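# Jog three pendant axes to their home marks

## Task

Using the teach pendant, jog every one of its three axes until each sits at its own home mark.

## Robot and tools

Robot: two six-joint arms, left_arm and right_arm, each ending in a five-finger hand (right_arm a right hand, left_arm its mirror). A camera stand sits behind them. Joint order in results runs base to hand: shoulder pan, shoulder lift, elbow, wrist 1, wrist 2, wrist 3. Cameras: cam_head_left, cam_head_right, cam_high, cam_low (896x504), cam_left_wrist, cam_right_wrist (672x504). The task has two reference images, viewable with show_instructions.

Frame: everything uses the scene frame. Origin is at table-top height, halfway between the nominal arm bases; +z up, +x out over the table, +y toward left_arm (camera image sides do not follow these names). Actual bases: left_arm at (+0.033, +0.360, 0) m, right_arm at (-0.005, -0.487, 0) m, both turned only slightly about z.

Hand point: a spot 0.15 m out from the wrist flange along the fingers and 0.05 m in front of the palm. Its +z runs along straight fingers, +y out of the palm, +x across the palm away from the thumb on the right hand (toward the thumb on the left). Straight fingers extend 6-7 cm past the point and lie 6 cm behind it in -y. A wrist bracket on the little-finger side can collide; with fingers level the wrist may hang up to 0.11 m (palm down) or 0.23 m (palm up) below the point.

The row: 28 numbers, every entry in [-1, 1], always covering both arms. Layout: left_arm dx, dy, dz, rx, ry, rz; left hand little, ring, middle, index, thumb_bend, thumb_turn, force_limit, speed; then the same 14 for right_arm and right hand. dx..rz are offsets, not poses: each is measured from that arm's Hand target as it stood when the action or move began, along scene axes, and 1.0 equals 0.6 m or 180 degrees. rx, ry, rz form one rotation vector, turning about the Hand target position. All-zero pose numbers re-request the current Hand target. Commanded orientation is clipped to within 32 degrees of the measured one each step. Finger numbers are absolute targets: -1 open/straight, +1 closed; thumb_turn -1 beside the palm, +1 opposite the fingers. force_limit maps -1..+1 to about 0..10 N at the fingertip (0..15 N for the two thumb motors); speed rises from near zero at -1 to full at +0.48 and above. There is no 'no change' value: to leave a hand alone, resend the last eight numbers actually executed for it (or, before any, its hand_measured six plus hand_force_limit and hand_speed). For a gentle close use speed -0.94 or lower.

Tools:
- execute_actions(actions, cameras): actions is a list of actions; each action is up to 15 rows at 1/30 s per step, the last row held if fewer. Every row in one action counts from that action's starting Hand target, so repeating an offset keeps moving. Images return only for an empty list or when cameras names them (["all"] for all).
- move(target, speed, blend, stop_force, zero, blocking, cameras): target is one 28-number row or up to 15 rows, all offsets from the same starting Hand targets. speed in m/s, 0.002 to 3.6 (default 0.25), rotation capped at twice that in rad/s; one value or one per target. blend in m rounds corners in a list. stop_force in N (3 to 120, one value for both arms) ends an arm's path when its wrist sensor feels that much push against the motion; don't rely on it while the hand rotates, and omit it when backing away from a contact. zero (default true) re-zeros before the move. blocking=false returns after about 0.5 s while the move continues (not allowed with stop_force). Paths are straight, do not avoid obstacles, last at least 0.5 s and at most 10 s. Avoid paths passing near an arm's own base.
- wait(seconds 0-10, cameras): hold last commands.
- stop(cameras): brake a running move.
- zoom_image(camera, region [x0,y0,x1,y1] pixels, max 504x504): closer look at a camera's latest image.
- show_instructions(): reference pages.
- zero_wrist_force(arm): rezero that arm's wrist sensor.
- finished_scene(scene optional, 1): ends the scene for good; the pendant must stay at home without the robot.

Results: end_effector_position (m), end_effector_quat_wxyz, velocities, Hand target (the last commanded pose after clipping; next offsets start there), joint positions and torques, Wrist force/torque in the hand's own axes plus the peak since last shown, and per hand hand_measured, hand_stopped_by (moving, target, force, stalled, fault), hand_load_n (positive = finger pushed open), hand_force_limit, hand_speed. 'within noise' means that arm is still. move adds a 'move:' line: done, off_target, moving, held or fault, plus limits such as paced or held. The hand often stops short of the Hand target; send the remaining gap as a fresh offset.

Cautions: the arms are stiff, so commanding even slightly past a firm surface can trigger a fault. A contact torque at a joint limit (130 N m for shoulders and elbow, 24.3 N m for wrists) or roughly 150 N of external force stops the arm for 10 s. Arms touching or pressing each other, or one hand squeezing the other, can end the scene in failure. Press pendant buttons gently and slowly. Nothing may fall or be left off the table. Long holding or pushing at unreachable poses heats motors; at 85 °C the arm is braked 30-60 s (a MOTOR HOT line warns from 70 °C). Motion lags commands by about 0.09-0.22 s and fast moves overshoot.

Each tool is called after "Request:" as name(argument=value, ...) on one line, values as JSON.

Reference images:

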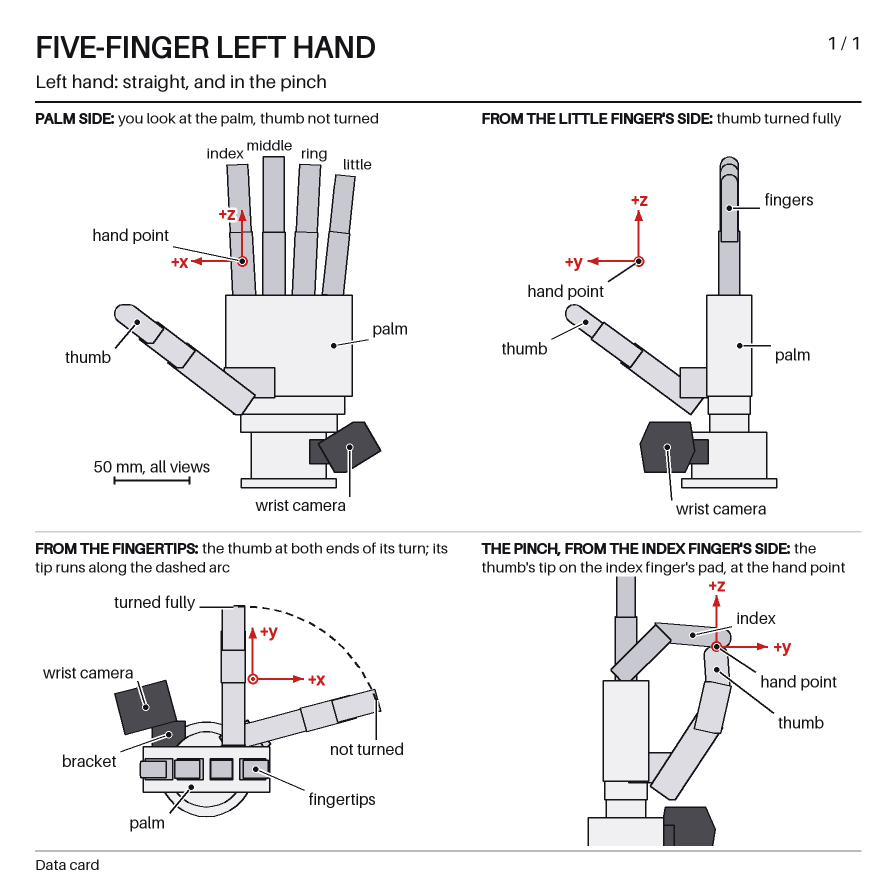

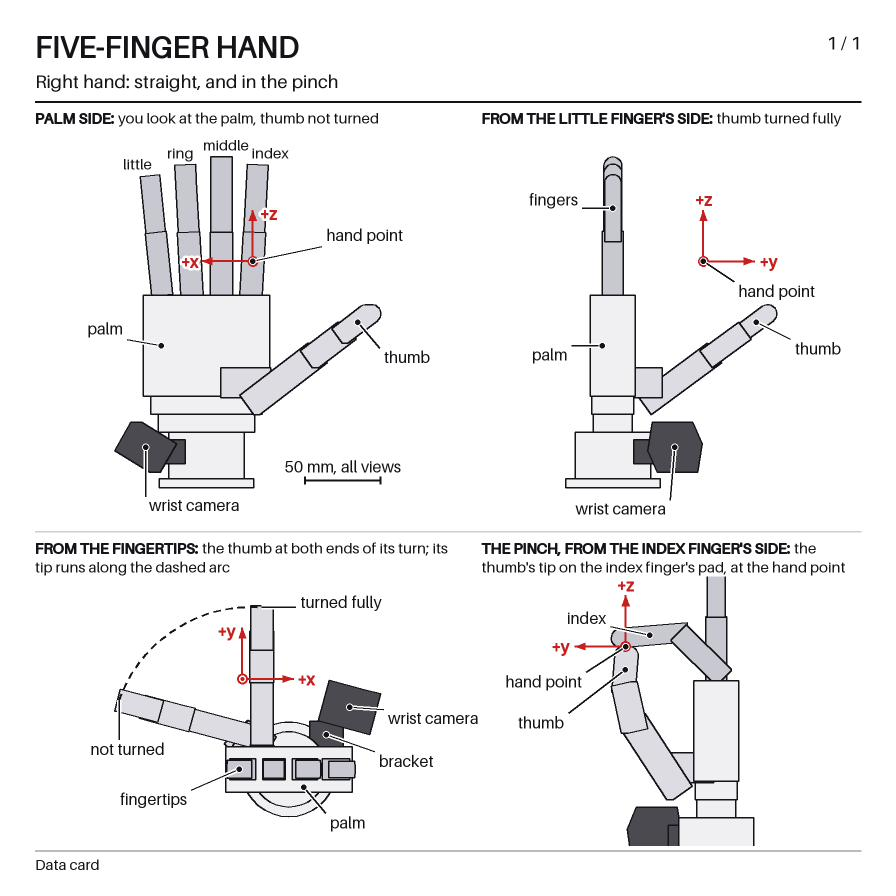

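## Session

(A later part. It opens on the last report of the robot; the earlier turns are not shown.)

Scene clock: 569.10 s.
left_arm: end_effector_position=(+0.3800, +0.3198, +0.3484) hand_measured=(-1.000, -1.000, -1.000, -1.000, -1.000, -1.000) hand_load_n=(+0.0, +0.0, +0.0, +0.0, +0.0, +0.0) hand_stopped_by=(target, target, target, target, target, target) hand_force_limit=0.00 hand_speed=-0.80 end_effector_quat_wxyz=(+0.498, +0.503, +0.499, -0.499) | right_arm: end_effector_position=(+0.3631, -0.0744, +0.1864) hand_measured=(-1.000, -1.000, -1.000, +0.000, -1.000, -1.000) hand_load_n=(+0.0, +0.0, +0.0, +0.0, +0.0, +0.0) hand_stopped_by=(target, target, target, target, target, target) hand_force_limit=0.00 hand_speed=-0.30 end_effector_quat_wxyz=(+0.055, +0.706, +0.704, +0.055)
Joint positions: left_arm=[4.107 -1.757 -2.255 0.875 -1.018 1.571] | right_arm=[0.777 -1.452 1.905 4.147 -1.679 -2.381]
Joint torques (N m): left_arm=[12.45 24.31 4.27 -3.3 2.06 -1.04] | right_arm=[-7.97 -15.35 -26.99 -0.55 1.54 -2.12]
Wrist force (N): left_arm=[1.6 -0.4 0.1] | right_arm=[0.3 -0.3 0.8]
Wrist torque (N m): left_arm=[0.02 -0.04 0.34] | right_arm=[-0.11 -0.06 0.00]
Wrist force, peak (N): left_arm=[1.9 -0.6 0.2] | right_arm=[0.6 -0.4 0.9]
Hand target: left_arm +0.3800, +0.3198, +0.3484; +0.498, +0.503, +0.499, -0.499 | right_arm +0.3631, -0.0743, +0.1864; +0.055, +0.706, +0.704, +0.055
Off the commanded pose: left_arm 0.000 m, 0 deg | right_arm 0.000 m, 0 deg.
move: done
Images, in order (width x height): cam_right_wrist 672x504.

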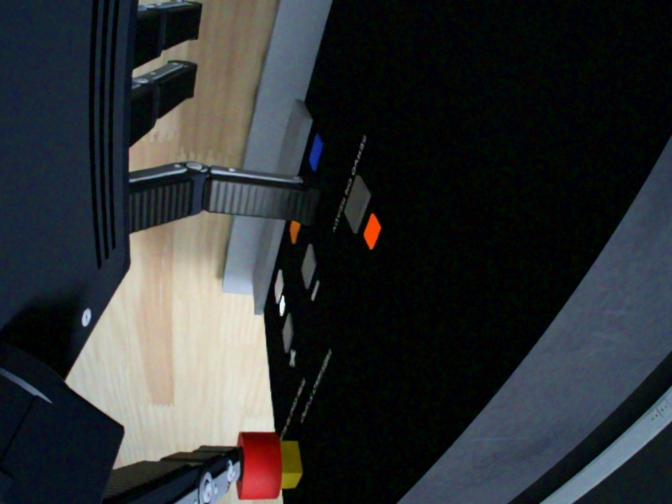

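Request:
execute_actions(actions=[], cameras=["cam_left_wrist", "cam_head_left", "cam_head_right", "cam_low"])

Request:
zoom_image(camera="cam_left_wrist", region=[320, 120, 500, 255])

Request:
zoom_image(camera="cam_head_left", region=[390, 280, 590, 400])

Scene clock: 594.33 s.
left_arm: end_effector_position=(+0.3800, +0.3198, +0.3484) hand_measured=(-1.000, -1.000, -1.000, -1.000, -1.000, -1.000) hand_load_n=(+0.0, +0.0, +0.0, +0.0, +0.0, +0.0) hand_stopped_by=(target, target, target, target, target, target) hand_force_limit=0.00 hand_speed=-0.80 end_effector_quat_wxyz=(+0.498, +0.503, +0.499, -0.499) | right_arm: end_effector_position=(+0.3631, -0.0743, +0.1864) hand_measured=(-1.000, -1.000, -1.000, +0.000, -1.000, -1.000) hand_load_n=(+0.0, +0.0, +0.0, +0.0, +0.0, +0.0) hand_stopped_by=(target, target, target, target, target, target) hand_force_limit=0.00 hand_speed=-0.30 end_effector_quat_wxyz=(+0.055, +0.706, +0.704, +0.055)
Joint positions: left_arm=[4.107 -1.757 -2.255 0.875 -1.018 1.571] | right_arm=[0.777 -1.452 1.904 4.147 -1.679 -2.381]
Joint velocities: within noise
Joint torques (N m): left_arm=[12.56 23.66 4.58 -3.25 1.81 -0.85] | right_arm=[-8.65 -15.09 -26.88 -0.58 1.56 -2.41]
Motor temperatures (°C): left_arm=[30 36 36 40 40 38] | right_arm=[28 35 33 42 40 36]
Wrist force (N): left_arm=[1.6 -0.6 0.3] | right_arm=[0.5 -0.6 0.5]
Wrist torque (N m): left_arm=[-0.01 -0.06 0.35] | right_arm=[-0.14 -0.09 0.00]
Wrist force, peak (N): left_arm=[1.8 -0.6 0.1] | right_arm=[0.5 -0.6 0.9]
Hand target: left_arm +0.3800, +0.3198, +0.3484; +0.498, +0.503, +0.499, -0.499 | right_arm +0.3631, -0.0743, +0.1864; +0.055, +0.706, +0.704, +0.055
Off the commanded pose: left_arm 0.000 m, 0 deg | right_arm 0.000 m, 0 deg.
Images, in order (width x height): cam_head_left 896x504, cam_head_right 896x504, cam_low 896x504, cam_left_wrist 672x504.

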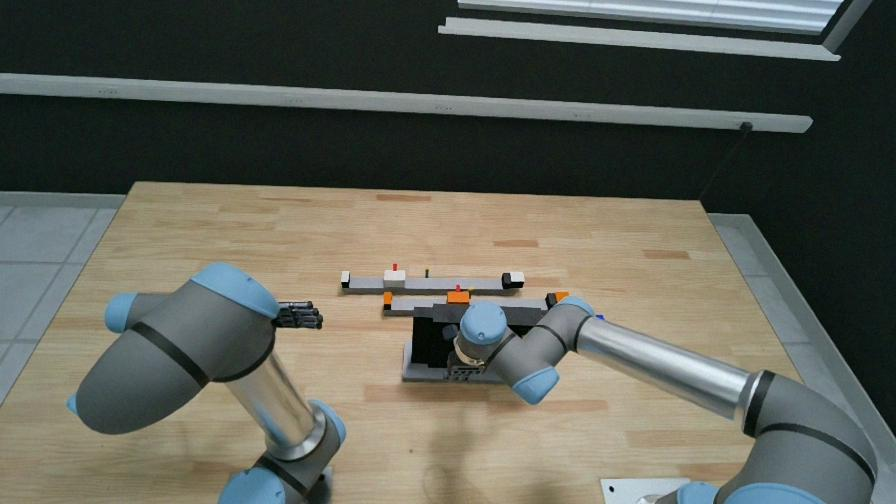

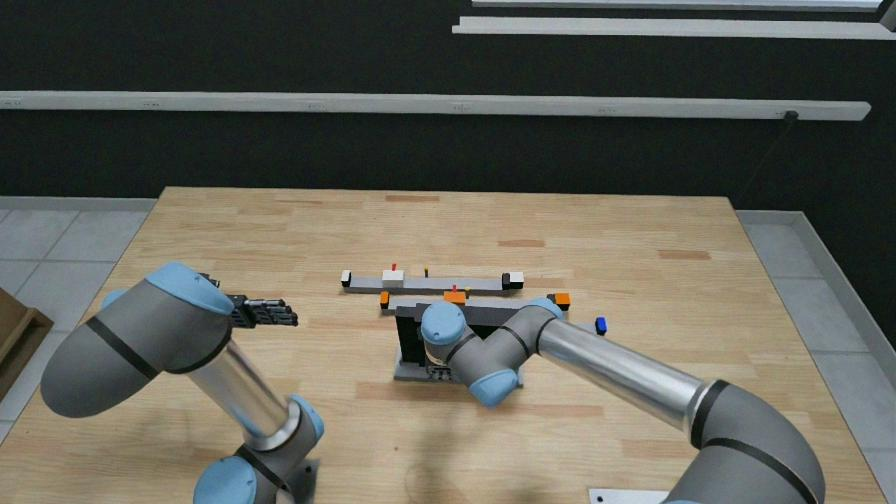

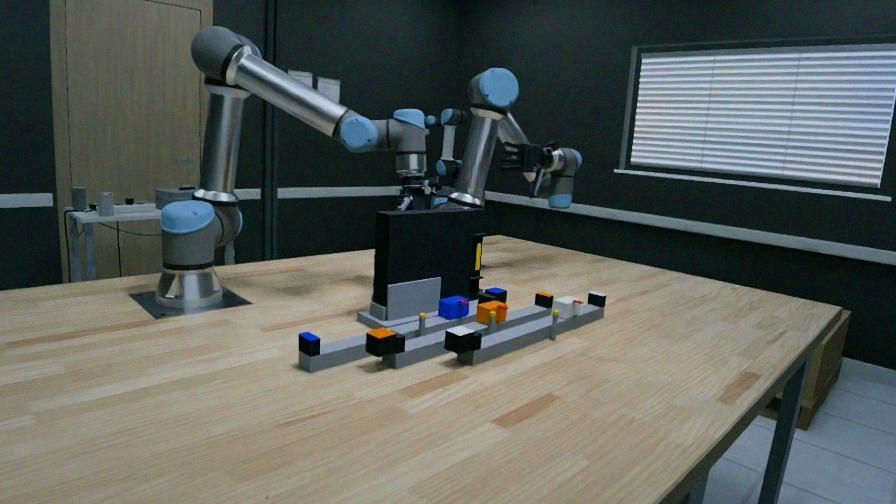

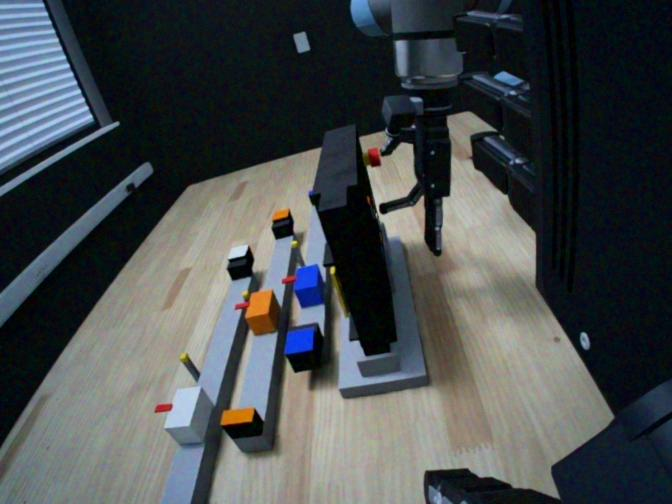

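Scaled by 2.800 from the camera's 672x504 image, which has a finer 960x720 frame.

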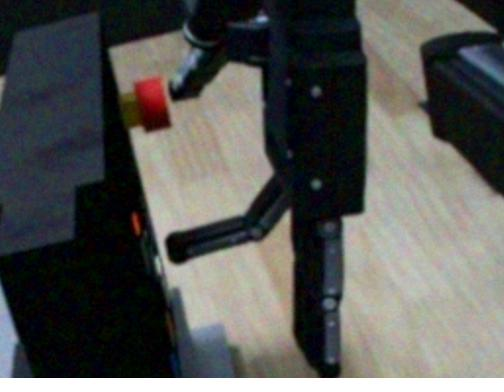

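Scaled by 2.520 from the camera's 896x504 image, which has a finer 1280x720 frame.

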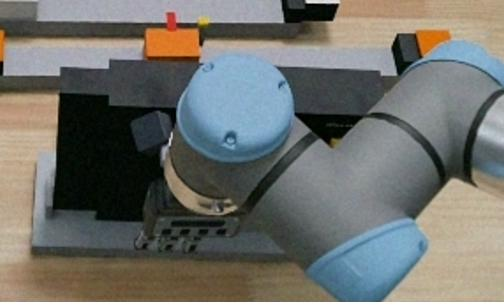

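Request:
move(target=[0, 0, 0, 0, 0, 0, -1, -1, -1, -1, -1, -1, 0, -0.8, 0, 0, 0.006, 0, 0, 0, -1, -1, -1, 0, -0.1, -1, 0, -0.3], speed=0.05, cameras=["cam_right_wrist", "cam_left_wrist"])

Request:
zoom_image(camera="cam_left_wrist", region=[320, 120, 500, 255])

Request:
zoom_image(camera="cam_right_wrist", region=[120, 130, 440, 504])

Scene clock: 606.23 s.
left_arm: end_effector_position=(+0.3800, +0.3198, +0.3484) hand_measured=(-1.000, -1.000, -1.000, -1.000, -1.000, -1.000) hand_load_n=(+0.0, +0.0, +0.0, +0.0, +0.0, +0.0) hand_stopped_by=(target, target, target, target, target, target) hand_force_limit=0.00 hand_speed=-0.80 end_effector_quat_wxyz=(+0.498, +0.503, +0.499, -0.499) | right_arm: end_effector_position=(+0.3631, -0.0743, +0.1900) hand_measured=(-1.000, -1.000, -1.000, +0.000, -0.100, -1.000) hand_load_n=(+0.0, +0.0, +0.0, +0.0, +0.0, +0.5) hand_stopped_by=(target, target, target, target, target, target) hand_force_limit=0.00 hand_speed=-0.30 end_effector_quat_wxyz=(+0.055, +0.706, +0.704, +0.055)
Joint positions: left_arm=[4.107 -1.757 -2.255 0.875 -1.018 1.571] | right_arm=[0.777 -1.456 1.899 4.156 -1.679 -2.381]
Joint torques (N m): left_arm=[11.85 24.55 3.81 -3.21 1.96 -1.03] | right_arm=[-7.46 -34.9 -27.45 -0.62 0.69 -2.18]
Wrist force (N): left_arm=[1.8 -0.4 0.2] | right_arm=[0.3 -0.3 0.7]
Wrist torque (N m): left_arm=[0.02 -0.08 0.36] | right_arm=[-0.12 -0.07 0.00]
Wrist force, peak (N): left_arm=[1.9 -0.7 0.3] | right_arm=[0.5 -0.4 1.0]
Hand target: left_arm +0.3800, +0.3198, +0.3484; +0.498, +0.503, +0.499, -0.499 | right_arm +0.3631, -0.0743, +0.1900; +0.055, +0.706, +0.704, +0.055
Off the commanded pose: left_arm 0.000 m, 0 deg | right_arm 0.000 m, 0 deg.
move: done
Images, in order (width x height): cam_left_wrist 672x504, cam_right_wrist 672x504.

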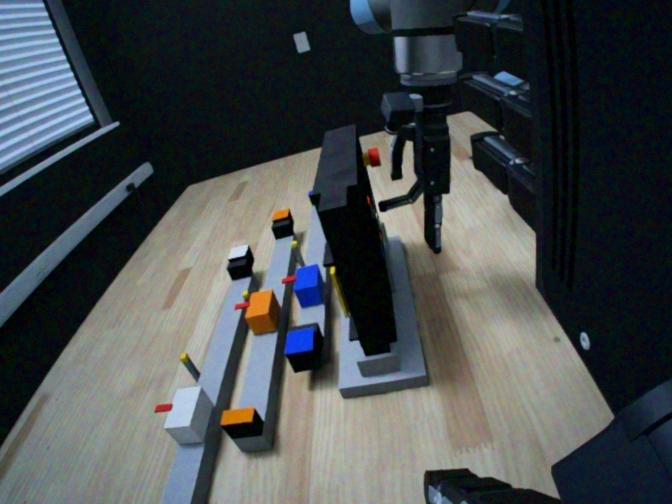

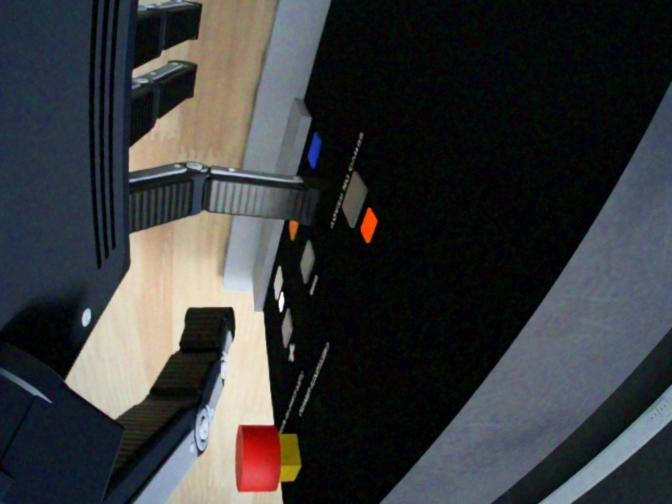

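Scaled by 2.800 from the camera's 672x504 image, which has a finer 960x720 frame.

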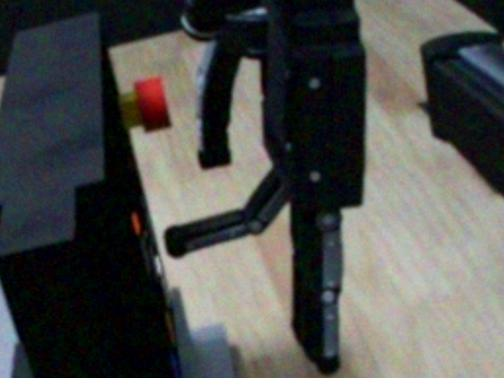

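Scaled by 1.348 from the camera's 672x504 image, which has a finer 960x720 frame.

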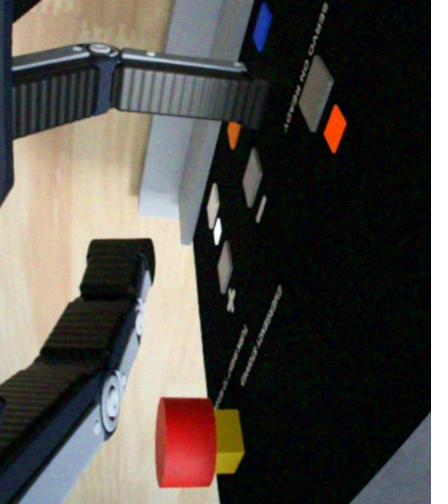

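Request:
move(target=[0, 0, 0, 0, 0, 0, -1, -1, -1, -1, -1, -1, 0, -0.8, 0.048, 0, -0.014, 0, 0, 0, -1, -1, -1, 0, -0.1, -1, 0, -0.3], speed=0.02, stop_force=4, cameras=["cam_right_wrist", "cam_left_wrist"])

Request:
zoom_image(camera="cam_right_wrist", region=[220, 90, 440, 310])

Request:
zoom_image(camera="cam_left_wrist", region=[320, 120, 500, 255])

Scene clock: 616.40 s.
left_arm: end_effector_position=(+0.3800, +0.3198, +0.3484) hand_measured=(-1.000, -1.000, -1.000, -1.000, -1.000, -1.000) hand_load_n=(+0.0, +0.0, +0.0, +0.0, +0.0, +0.0) hand_stopped_by=(target, target, target, target, target, target) hand_force_limit=0.00 hand_speed=-0.80 end_effector_quat_wxyz=(+0.498, +0.503, +0.499, -0.499) | right_arm: end_effector_position=(+0.3732, -0.0743, +0.1871) hand_measured=(-1.000, -1.000, -1.000, +0.000, -0.100, -1.000) hand_load_n=(+0.0, +0.0, +0.0, +2.5, +0.0, +0.0) hand_stopped_by=(target, target, target, target, target, target) hand_force_limit=0.00 hand_speed=-0.30 end_effector_quat_wxyz=(+0.055, +0.706, +0.704, +0.055)
Joint positions: left_arm=[4.107 -1.757 -2.255 0.875 -1.018 1.571] | right_arm=[0.763 -1.44 1.89 4.149 -1.677 -2.394]
Joint torques (N m): left_arm=[11.03 25.2 5.55 -2.98 1.75 -0.88] | right_arm=[6.88 -35.79 -12.65 -1.28 -2.59 2.51]
Wrist force (N): left_arm=[1.6 -0.6 0.3] | right_arm=[0.7 -4.3 1.7]
Wrist torque (N m): left_arm=[0.00 -0.05 0.35] | right_arm=[-0.18 -0.05 -0.11]
Wrist force, peak (N): left_arm=[1.9 -0.8 0.3] | right_arm=[-0.1 -5.2 0.7]
Hand target: left_arm +0.3800, +0.3198, +0.3484; +0.498, +0.503, +0.499, -0.499 | right_arm +0.3732, -0.0743, +0.1871; +0.055, +0.706, +0.704, +0.055 (not the last commanded pose)
Off the commanded pose: left_arm 0.000 m, 0 deg | right_arm 0.020 m, 0 deg.
move: contact (right_arm)
Images, in order (width x height): cam_left_wrist 672x504, cam_right_wrist 672x504.

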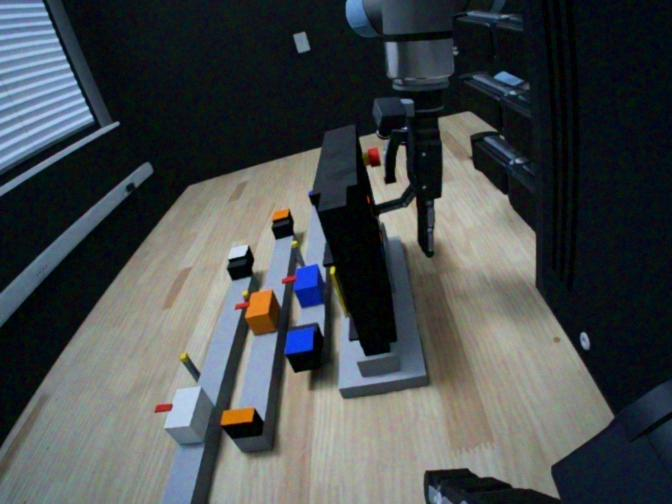

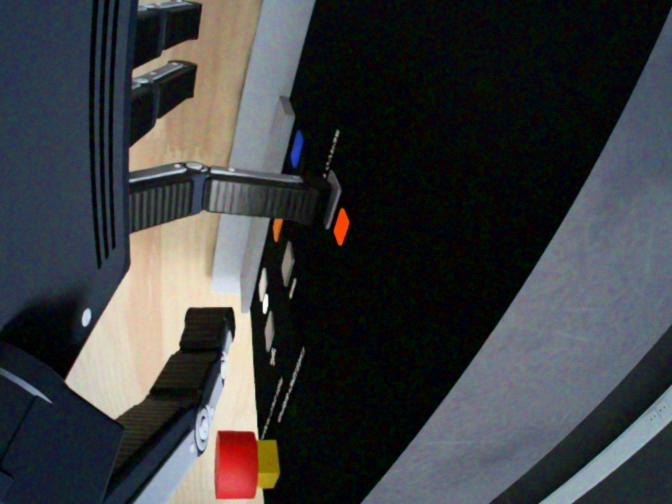

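Scaled by 2.291 from the camera's 672x504 image, which has a finer 960x720 frame.

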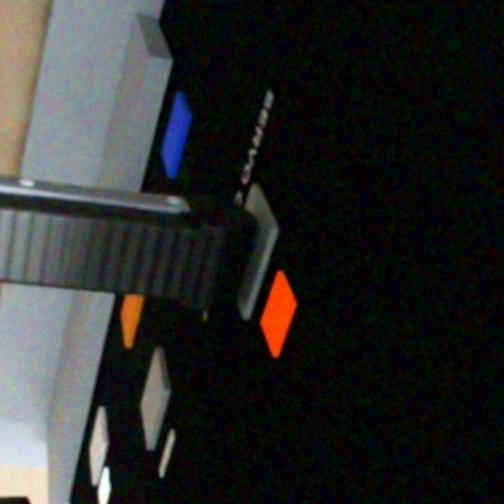

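Scaled by 2.800 from the camera's 672x504 image, which has a finer 960x720 frame.

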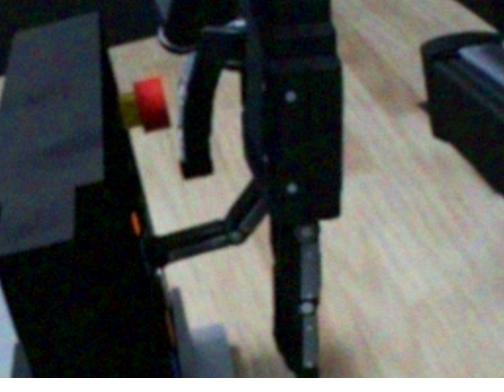

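Request:
move(target=[0, 0, 0, 0, 0, 0, -1, -1, -1, -1, -1, -1, 0, -0.8, 0.016, 0, -0.0047, 0, 0, 0, -1, -1, -1, 0, -0.1, -1, 0, -0.3], speed=0.01, stop_force=5, cameras=["cam_right_wrist", "cam_left_wrist"])

Request:
zoom_image(camera="cam_right_wrist", region=[220, 90, 440, 310])

Scene clock: 624.73 s.
left_arm: end_effector_position=(+0.3800, +0.3198, +0.3484) hand_measured=(-1.000, -1.000, -1.000, -1.000, -1.000, -1.000) hand_load_n=(+0.0, +0.0, +0.0, +0.0, +0.0, +0.0) hand_stopped_by=(target, target, target, target, target, target) hand_force_limit=0.00 hand_speed=-0.80 end_effector_quat_wxyz=(+0.498, +0.503, +0.499, -0.499) | right_arm: end_effector_position=(+0.3756, -0.0744, +0.1864) hand_measured=(-1.000, -1.000, -1.000, +0.000, -0.100, -1.000) hand_load_n=(+0.0, +0.0, +0.0, -1.5, +0.0, +0.0) hand_stopped_by=(target, target, target, target, target, target) hand_force_limit=0.00 hand_speed=-0.30 end_effector_quat_wxyz=(+0.055, +0.706, +0.704, +0.055)
Joint positions: left_arm=[4.107 -1.757 -2.255 0.875 -1.018 1.571] | right_arm=[0.76 -1.436 1.887 4.147 -1.677 -2.398]
Joint torques (N m): left_arm=[12.99 25.49 3.35 -3.3 1.61 -0.71] | right_arm=[5.53 -33.25 -12.65 -1.74 -2.54 2.25]
Wrist force (N): left_arm=[1.6 -0.6 0.3] | right_arm=[-0.3 -8.4 -2.6]
Wrist torque (N m): left_arm=[-0.01 -0.03 0.35] | right_arm=[-0.23 -0.12 -0.05]
Wrist force, peak (N): left_arm=[1.8 -0.6 0.5] | right_arm=[-1.2 -17.4 -6.3]
Hand target: left_arm +0.3800, +0.3198, +0.3484; +0.498, +0.503, +0.499, -0.499 | right_arm +0.3756, -0.0744, +0.1864; +0.055, +0.706, +0.704, +0.055 (not the last commanded pose)
Off the commanded pose: left_arm 0.000 m, 0 deg | right_arm 0.007 m, 0 deg.
move: contact (right_arm)
Images, in order (width x height): cam_left_wrist 672x504, cam_right_wrist 672x504.

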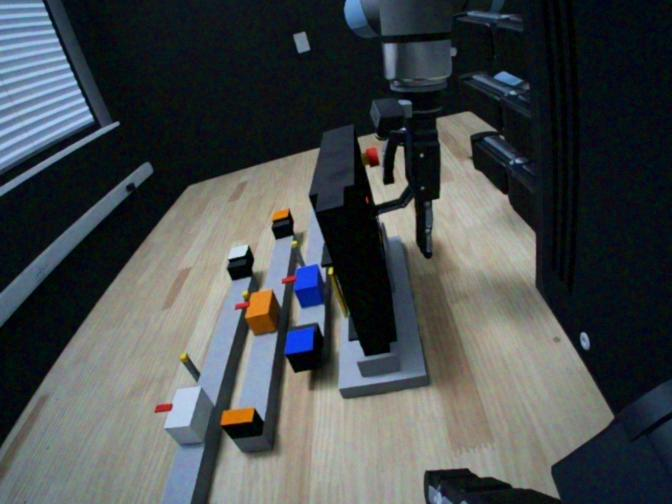

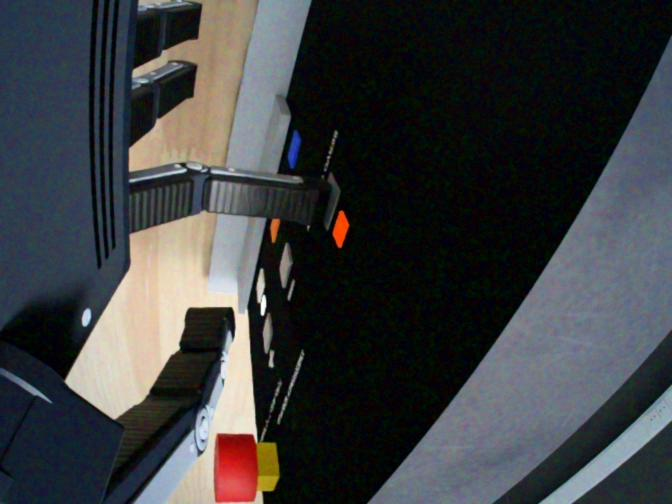

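Scaled by 2.291 from the camera's 672x504 image, which has a finer 960x720 frame.

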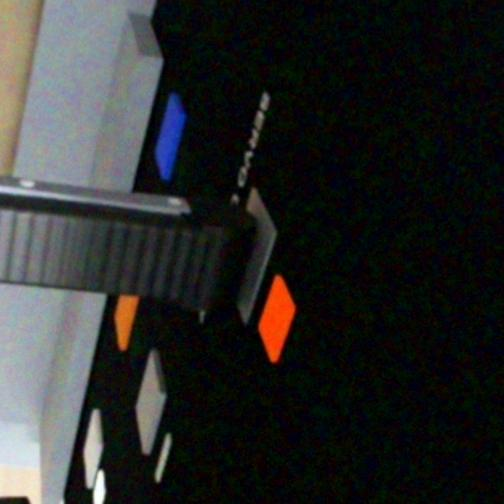

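Request:
move(target=[0, 0, 0, 0, 0, 0, -1, -1, -1, -1, -1, -1, 0, -0.8, -0.04, 0, 0.011, 0, 0, 0, -1, -1, -1, 0, -0.1, -1, 0, -0.3], speed=0.05, cameras=["cam_right_wrist", "cam_left_wrist"])

Request:
zoom_image(camera="cam_right_wrist", region=[220, 90, 440, 310])

Scene clock: 630.23 s.
left_arm: end_effector_position=(+0.3800, +0.3198, +0.3484) hand_measured=(-1.000, -1.000, -1.000, -1.000, -1.000, -1.000) hand_load_n=(+0.0, +0.0, +0.0, +0.0, +0.0, +0.0) hand_stopped_by=(target, target, target, target, target, target) hand_force_limit=0.00 hand_speed=-0.80 end_effector_quat_wxyz=(+0.498, +0.503, +0.499, -0.499) | right_arm: end_effector_position=(+0.3518, -0.0744, +0.1929) hand_measured=(-1.000, -1.000, -1.000, +0.000, -0.100, -1.000) hand_load_n=(+0.0, +0.0, +0.0, +0.0, +0.0, +0.0) hand_stopped_by=(target, target, target, target, target, target) hand_force_limit=0.00 hand_speed=-0.30 end_effector_quat_wxyz=(+0.055, +0.706, +0.704, +0.055)
Joint positions: left_arm=[4.107 -1.757 -2.255 0.875 -1.018 1.571] | right_arm=[0.793 -1.473 1.909 4.165 -1.681 -2.365]
Joint torques (N m): left_arm=[12.26 22.61 4.82 -3.21 1.64 -0.85] | right_arm=[8.63 -33.27 -11.76 -0.69 -1.9 2.56]
Wrist force (N): left_arm=[1.6 -0.6 0.4] | right_arm=[0.9 -0.3 0.9]
Wrist torque (N m): left_arm=[-0.01 -0.05 0.35] | right_arm=[-0.13 -0.16 -0.07]
Wrist force, peak (N): left_arm=[1.9 -0.5 0.3] | right_arm=[-0.2 -8.6 -2.4]
Hand target: left_arm +0.3800, +0.3198, +0.3484; +0.498, +0.503, +0.499, -0.499 | right_arm +0.3516, -0.0744, +0.1930; +0.055, +0.706, +0.704, +0.055
Off the commanded pose: left_arm 0.000 m, 0 deg | right_arm 0.000 m, 0 deg.
move: done
Images, in order (width x height): cam_left_wrist 672x504, cam_right_wrist 672x504.

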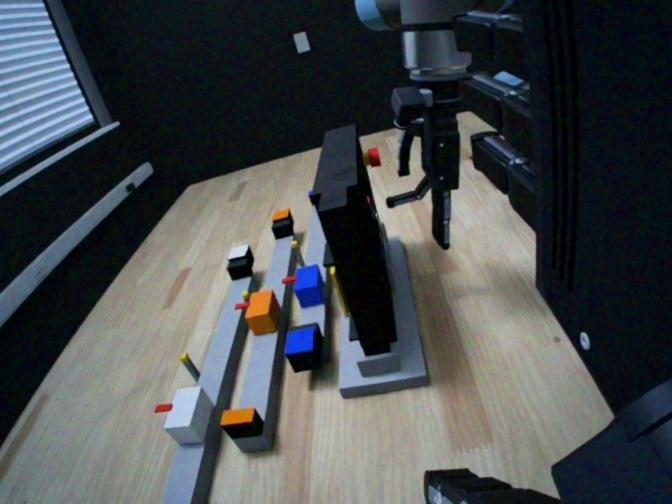

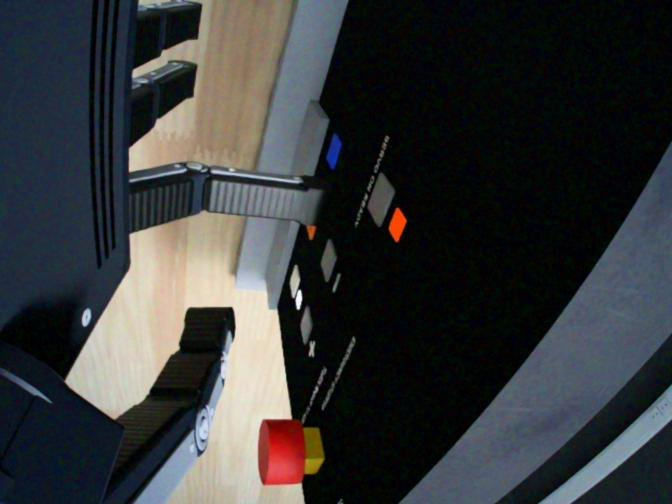

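Scaled by 2.291 from the camera's 672x504 image, which has a finer 960x720 frame.

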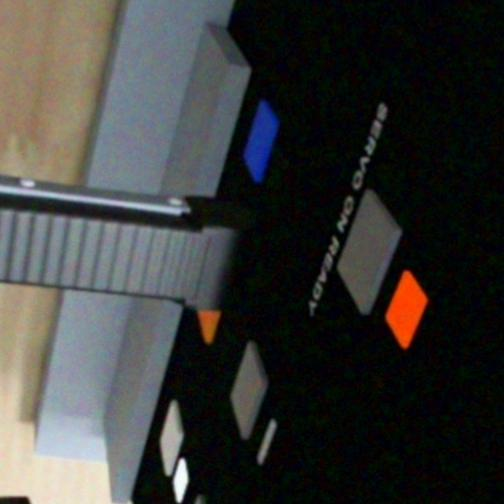

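Request:
move(target=[[0.2, -0.067, 0.12, -0.0854, -0.3055, -0.3055, -1, -1, -1, 0, -1, -1, 0, -0.3, 0, 0, 0, 0, 0, 0, -1, -1, -1, 0, -0.1, -1, 0, -0.3], [0.267, -0.2, 0.05, -0.1707, -0.611, -0.611, -1, -1, -1, 0, -1, -1, 0, -0.3, 0, 0, 0, 0, 0, 0, -1, -1, -1, 0, -0.1, -1, 0, -0.3]], speed=0.3, blend=[0.03, 0], cameras=["all"])

Scene clock: 688.67 s.
left_arm: end_effector_position=(+0.5373, +0.2002, +0.3771) hand_measured=(-1.000, -1.000, -1.000, +0.000, -1.000, -1.000) hand_load_n=(+0.0, +0.0, +0.0, +0.0, +0.0, +0.0) hand_stopped_by=(target, target, target, target, target, target) hand_force_limit=0.00 hand_speed=-0.30 end_effector_quat_wxyz=(+0.250, +0.731, -0.628, -0.090) | right_arm: end_effector_position=(+0.3516, -0.0744, +0.1930) hand_measured=(-1.000, -1.000, -1.000, +0.000, -0.100, -1.000) hand_load_n=(+0.0, +0.0, +0.0, +0.5, +0.0, +0.0) hand_stopped_by=(target, target, target, target, target, target) hand_force_limit=0.00 hand_speed=-0.30 end_effector_quat_wxyz=(+0.055, +0.706, +0.704, +0.055)
Joint positions: left_arm=[3.203 -2.686 -0.035 0.649 -1.367 3.152] | right_arm=[0.793 -1.473 1.909 4.165 -1.681 -2.365]
Joint torques (N m): left_arm=[-12.78 60.05 22.47 0.23 -1.94 1.57] | right_arm=[8.91 -33.7 -11.76 -0.61 -1.97 2.45]
Wrist force (N): left_arm=[-0.3 -0.1 -0.3] | right_arm=[0.8 -0.3 1.0]
Wrist torque (N m): left_arm=[0.06 0.07 -0.07] | right_arm=[-0.13 -0.14 -0.07]
Wrist force, peak (N): left_arm=[1.5 -1.9 -0.2] | right_arm=[0.9 -0.5 1.0]
Hand target: left_arm +0.5402, +0.1998, +0.3784; +0.188, +0.679, -0.685, -0.185 | right_arm +0.3516, -0.0744, +0.1930; +0.055, +0.706, +0.704, +0.055
Off the commanded pose: left_arm 0.003 m, 16 deg | right_arm 0.000 m, 0 deg.
elbow stopped short (left arm): the move would have taken joint 3 (elbow) straighter than the controller allows.
move: off_target (left_arm)

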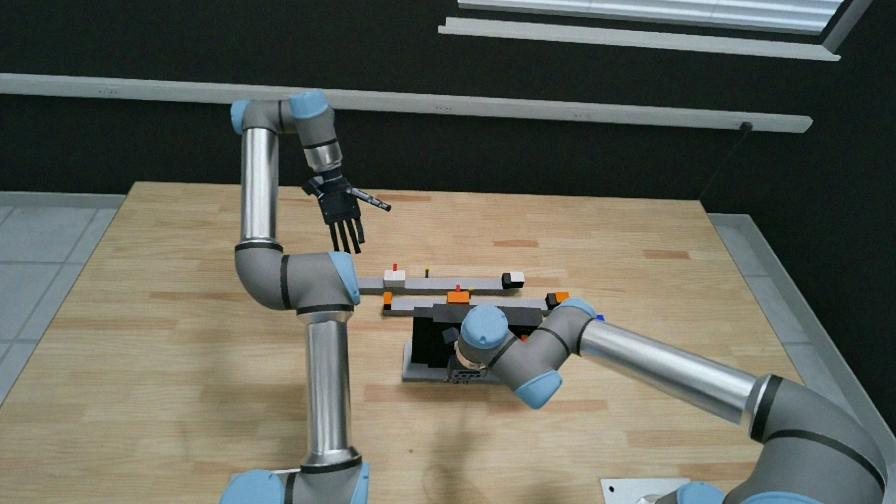

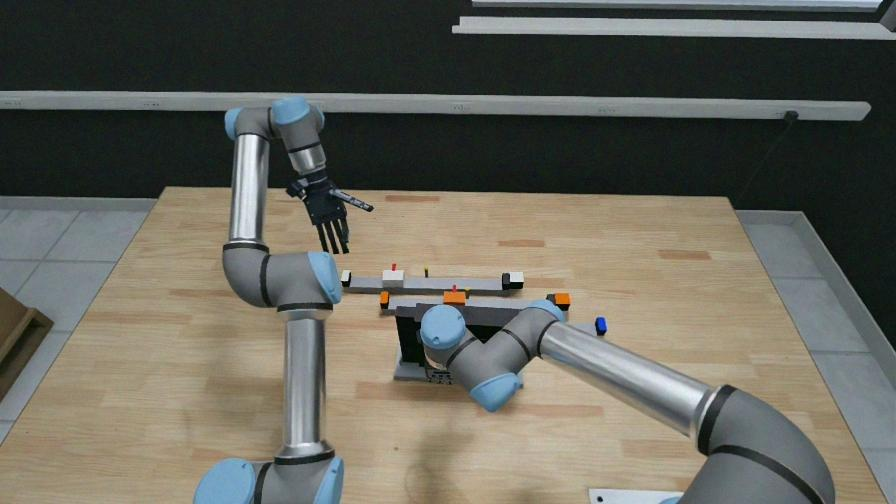

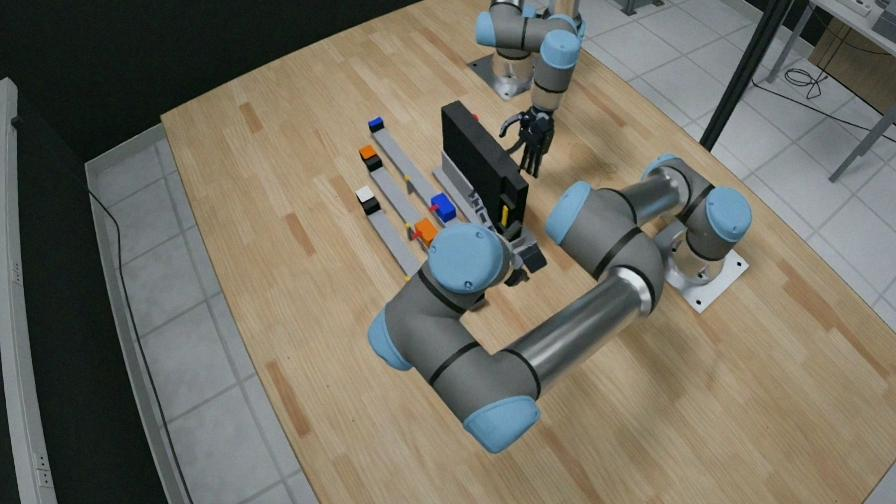

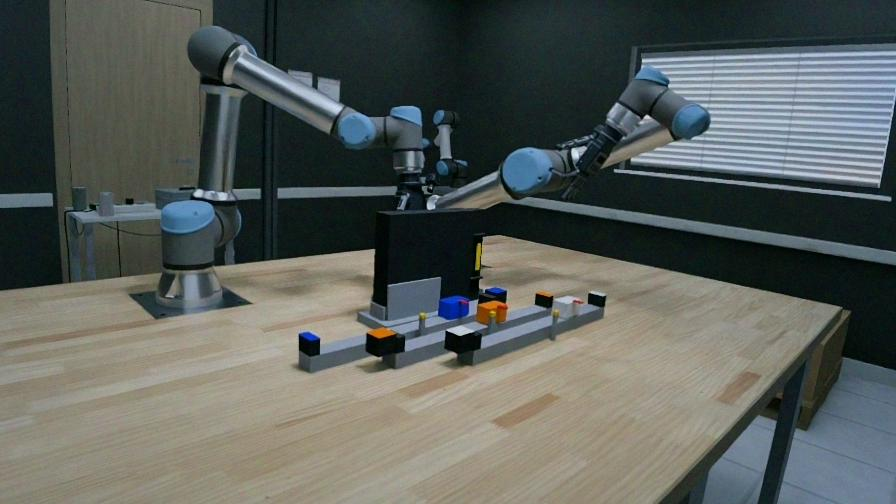

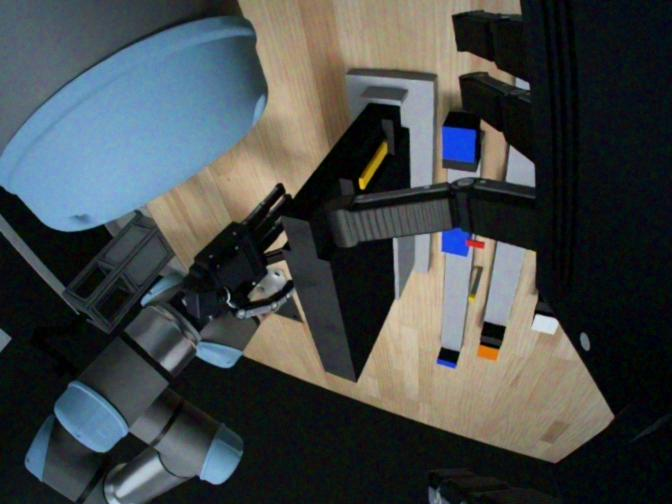

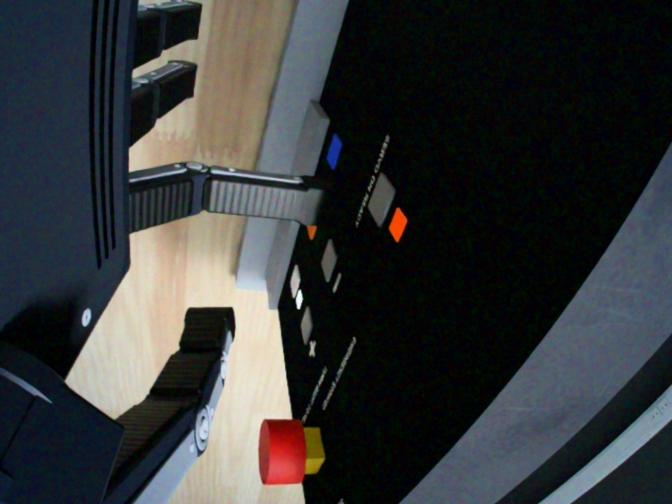

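Request:
move(target=[-0.067, -0.117, -0.197, 0, 0, 0, -1, -1, -1, 0, -1, -1, 0, -0.3, 0, 0, 0, 0, 0, 0, -1, -1, -1, 0, -0.1, -1, 0, -0.3], speed=0.15, cameras=["all"])

Scene clock: 703.60 s.
left_arm: end_effector_position=(+0.5000, +0.1297, +0.2603) hand_measured=(-1.000, -1.000, -1.000, +0.000, -1.000, -1.000) hand_load_n=(+0.0, +0.0, +0.0, +0.0, +0.0, +0.0) hand_stopped_by=(target, target, target, target, target, target) hand_force_limit=0.00 hand_speed=-0.30 end_effector_quat_wxyz=(+0.188, +0.679, -0.685, -0.185) | right_arm: end_effector_position=(+0.3516, -0.0744, +0.1930) hand_measured=(-1.000, -1.000, -1.000, +0.000, -0.100, -1.000) hand_load_n=(+0.0, +0.0, +0.0, +0.0, +0.0, +0.0) hand_stopped_by=(target, target, target, target, target, target) hand_force_limit=0.00 hand_speed=-0.30 end_effector_quat_wxyz=(+0.055, +0.706, +0.704, +0.055)
Joint positions: left_arm=[2.994 -2.569 -0.569 1.036 -1.517 3.064] | right_arm=[0.793 -1.473 1.909 4.165 -1.681 -2.365]
Joint torques (N m): left_arm=[-12.43 59.94 8.76 -0.11 -2.31 -1.84] | right_arm=[8.02 -33.7 -11.98 -0.55 -1.89 2.37]
Wrist force (N): left_arm=[0.7 0.5 -0.3] | right_arm=[0.6 -0.1 0.8]
Wrist torque (N m): left_arm=[0.17 -0.07 0.11] | right_arm=[-0.10 -0.11 -0.08]
Wrist force, peak (N): left_arm=[1.2 0.2 0.4] | right_arm=[0.9 -0.3 1.2]
Hand target: left_arm +0.5000, +0.1296, +0.2602; +0.188, +0.679, -0.685, -0.185 | right_arm +0.3516, -0.0744, +0.1930; +0.055, +0.706, +0.704, +0.055
Off the commanded pose: left_arm 0.000 m, 0 deg | right_arm 0.000 m, 0 deg.
move: done

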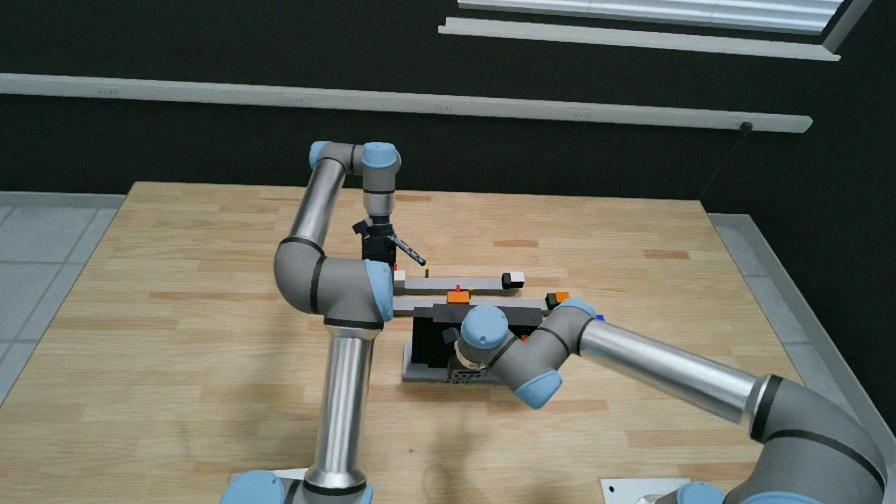

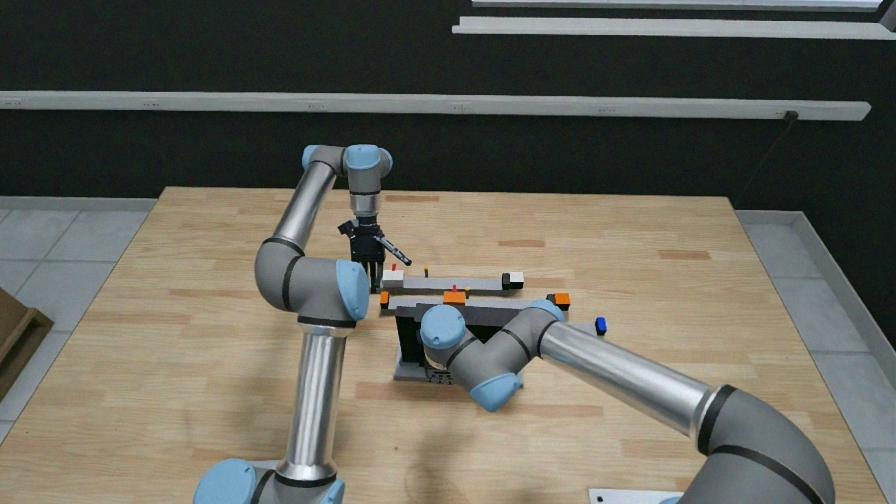

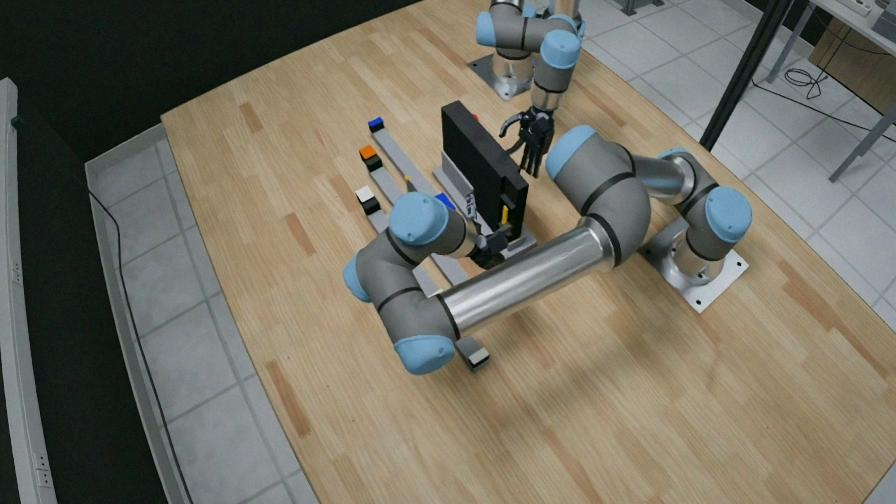

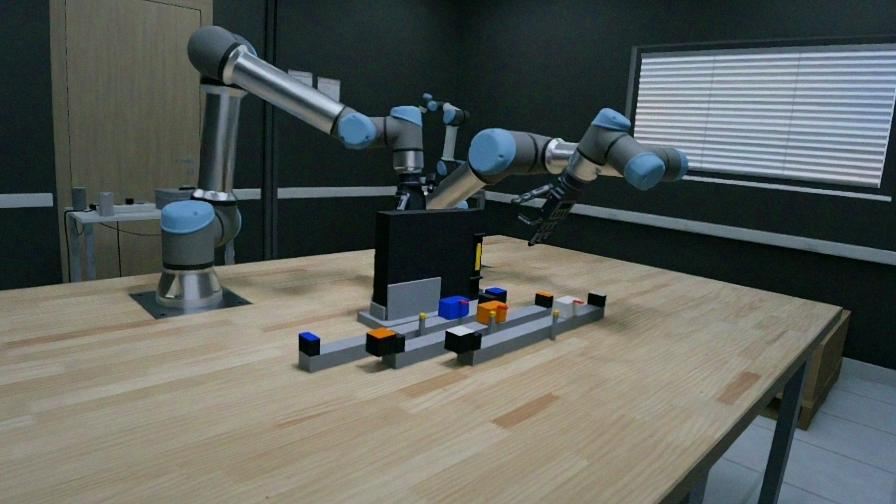

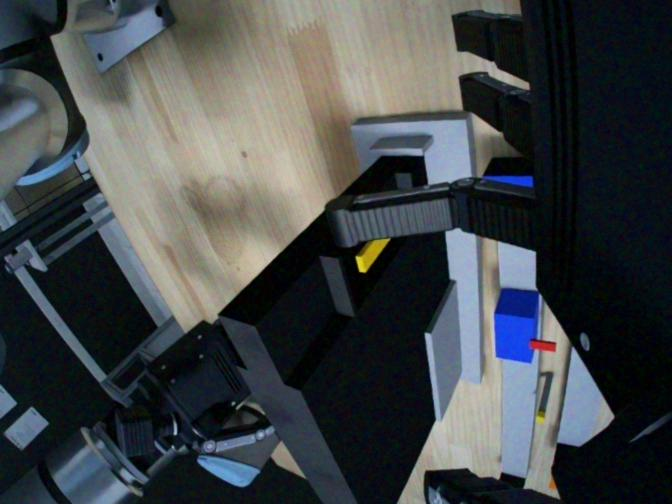

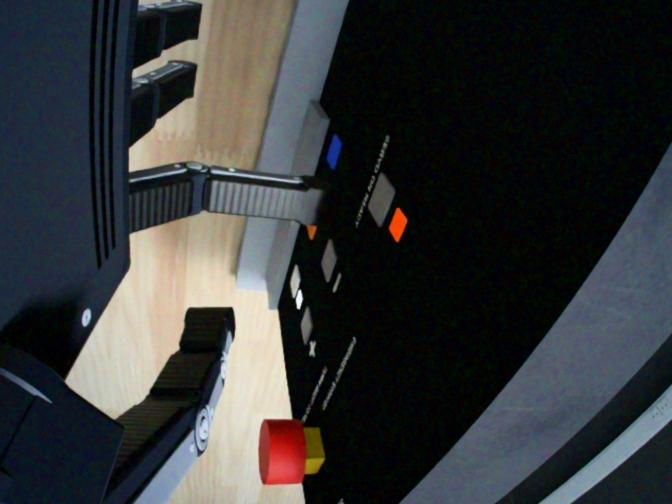

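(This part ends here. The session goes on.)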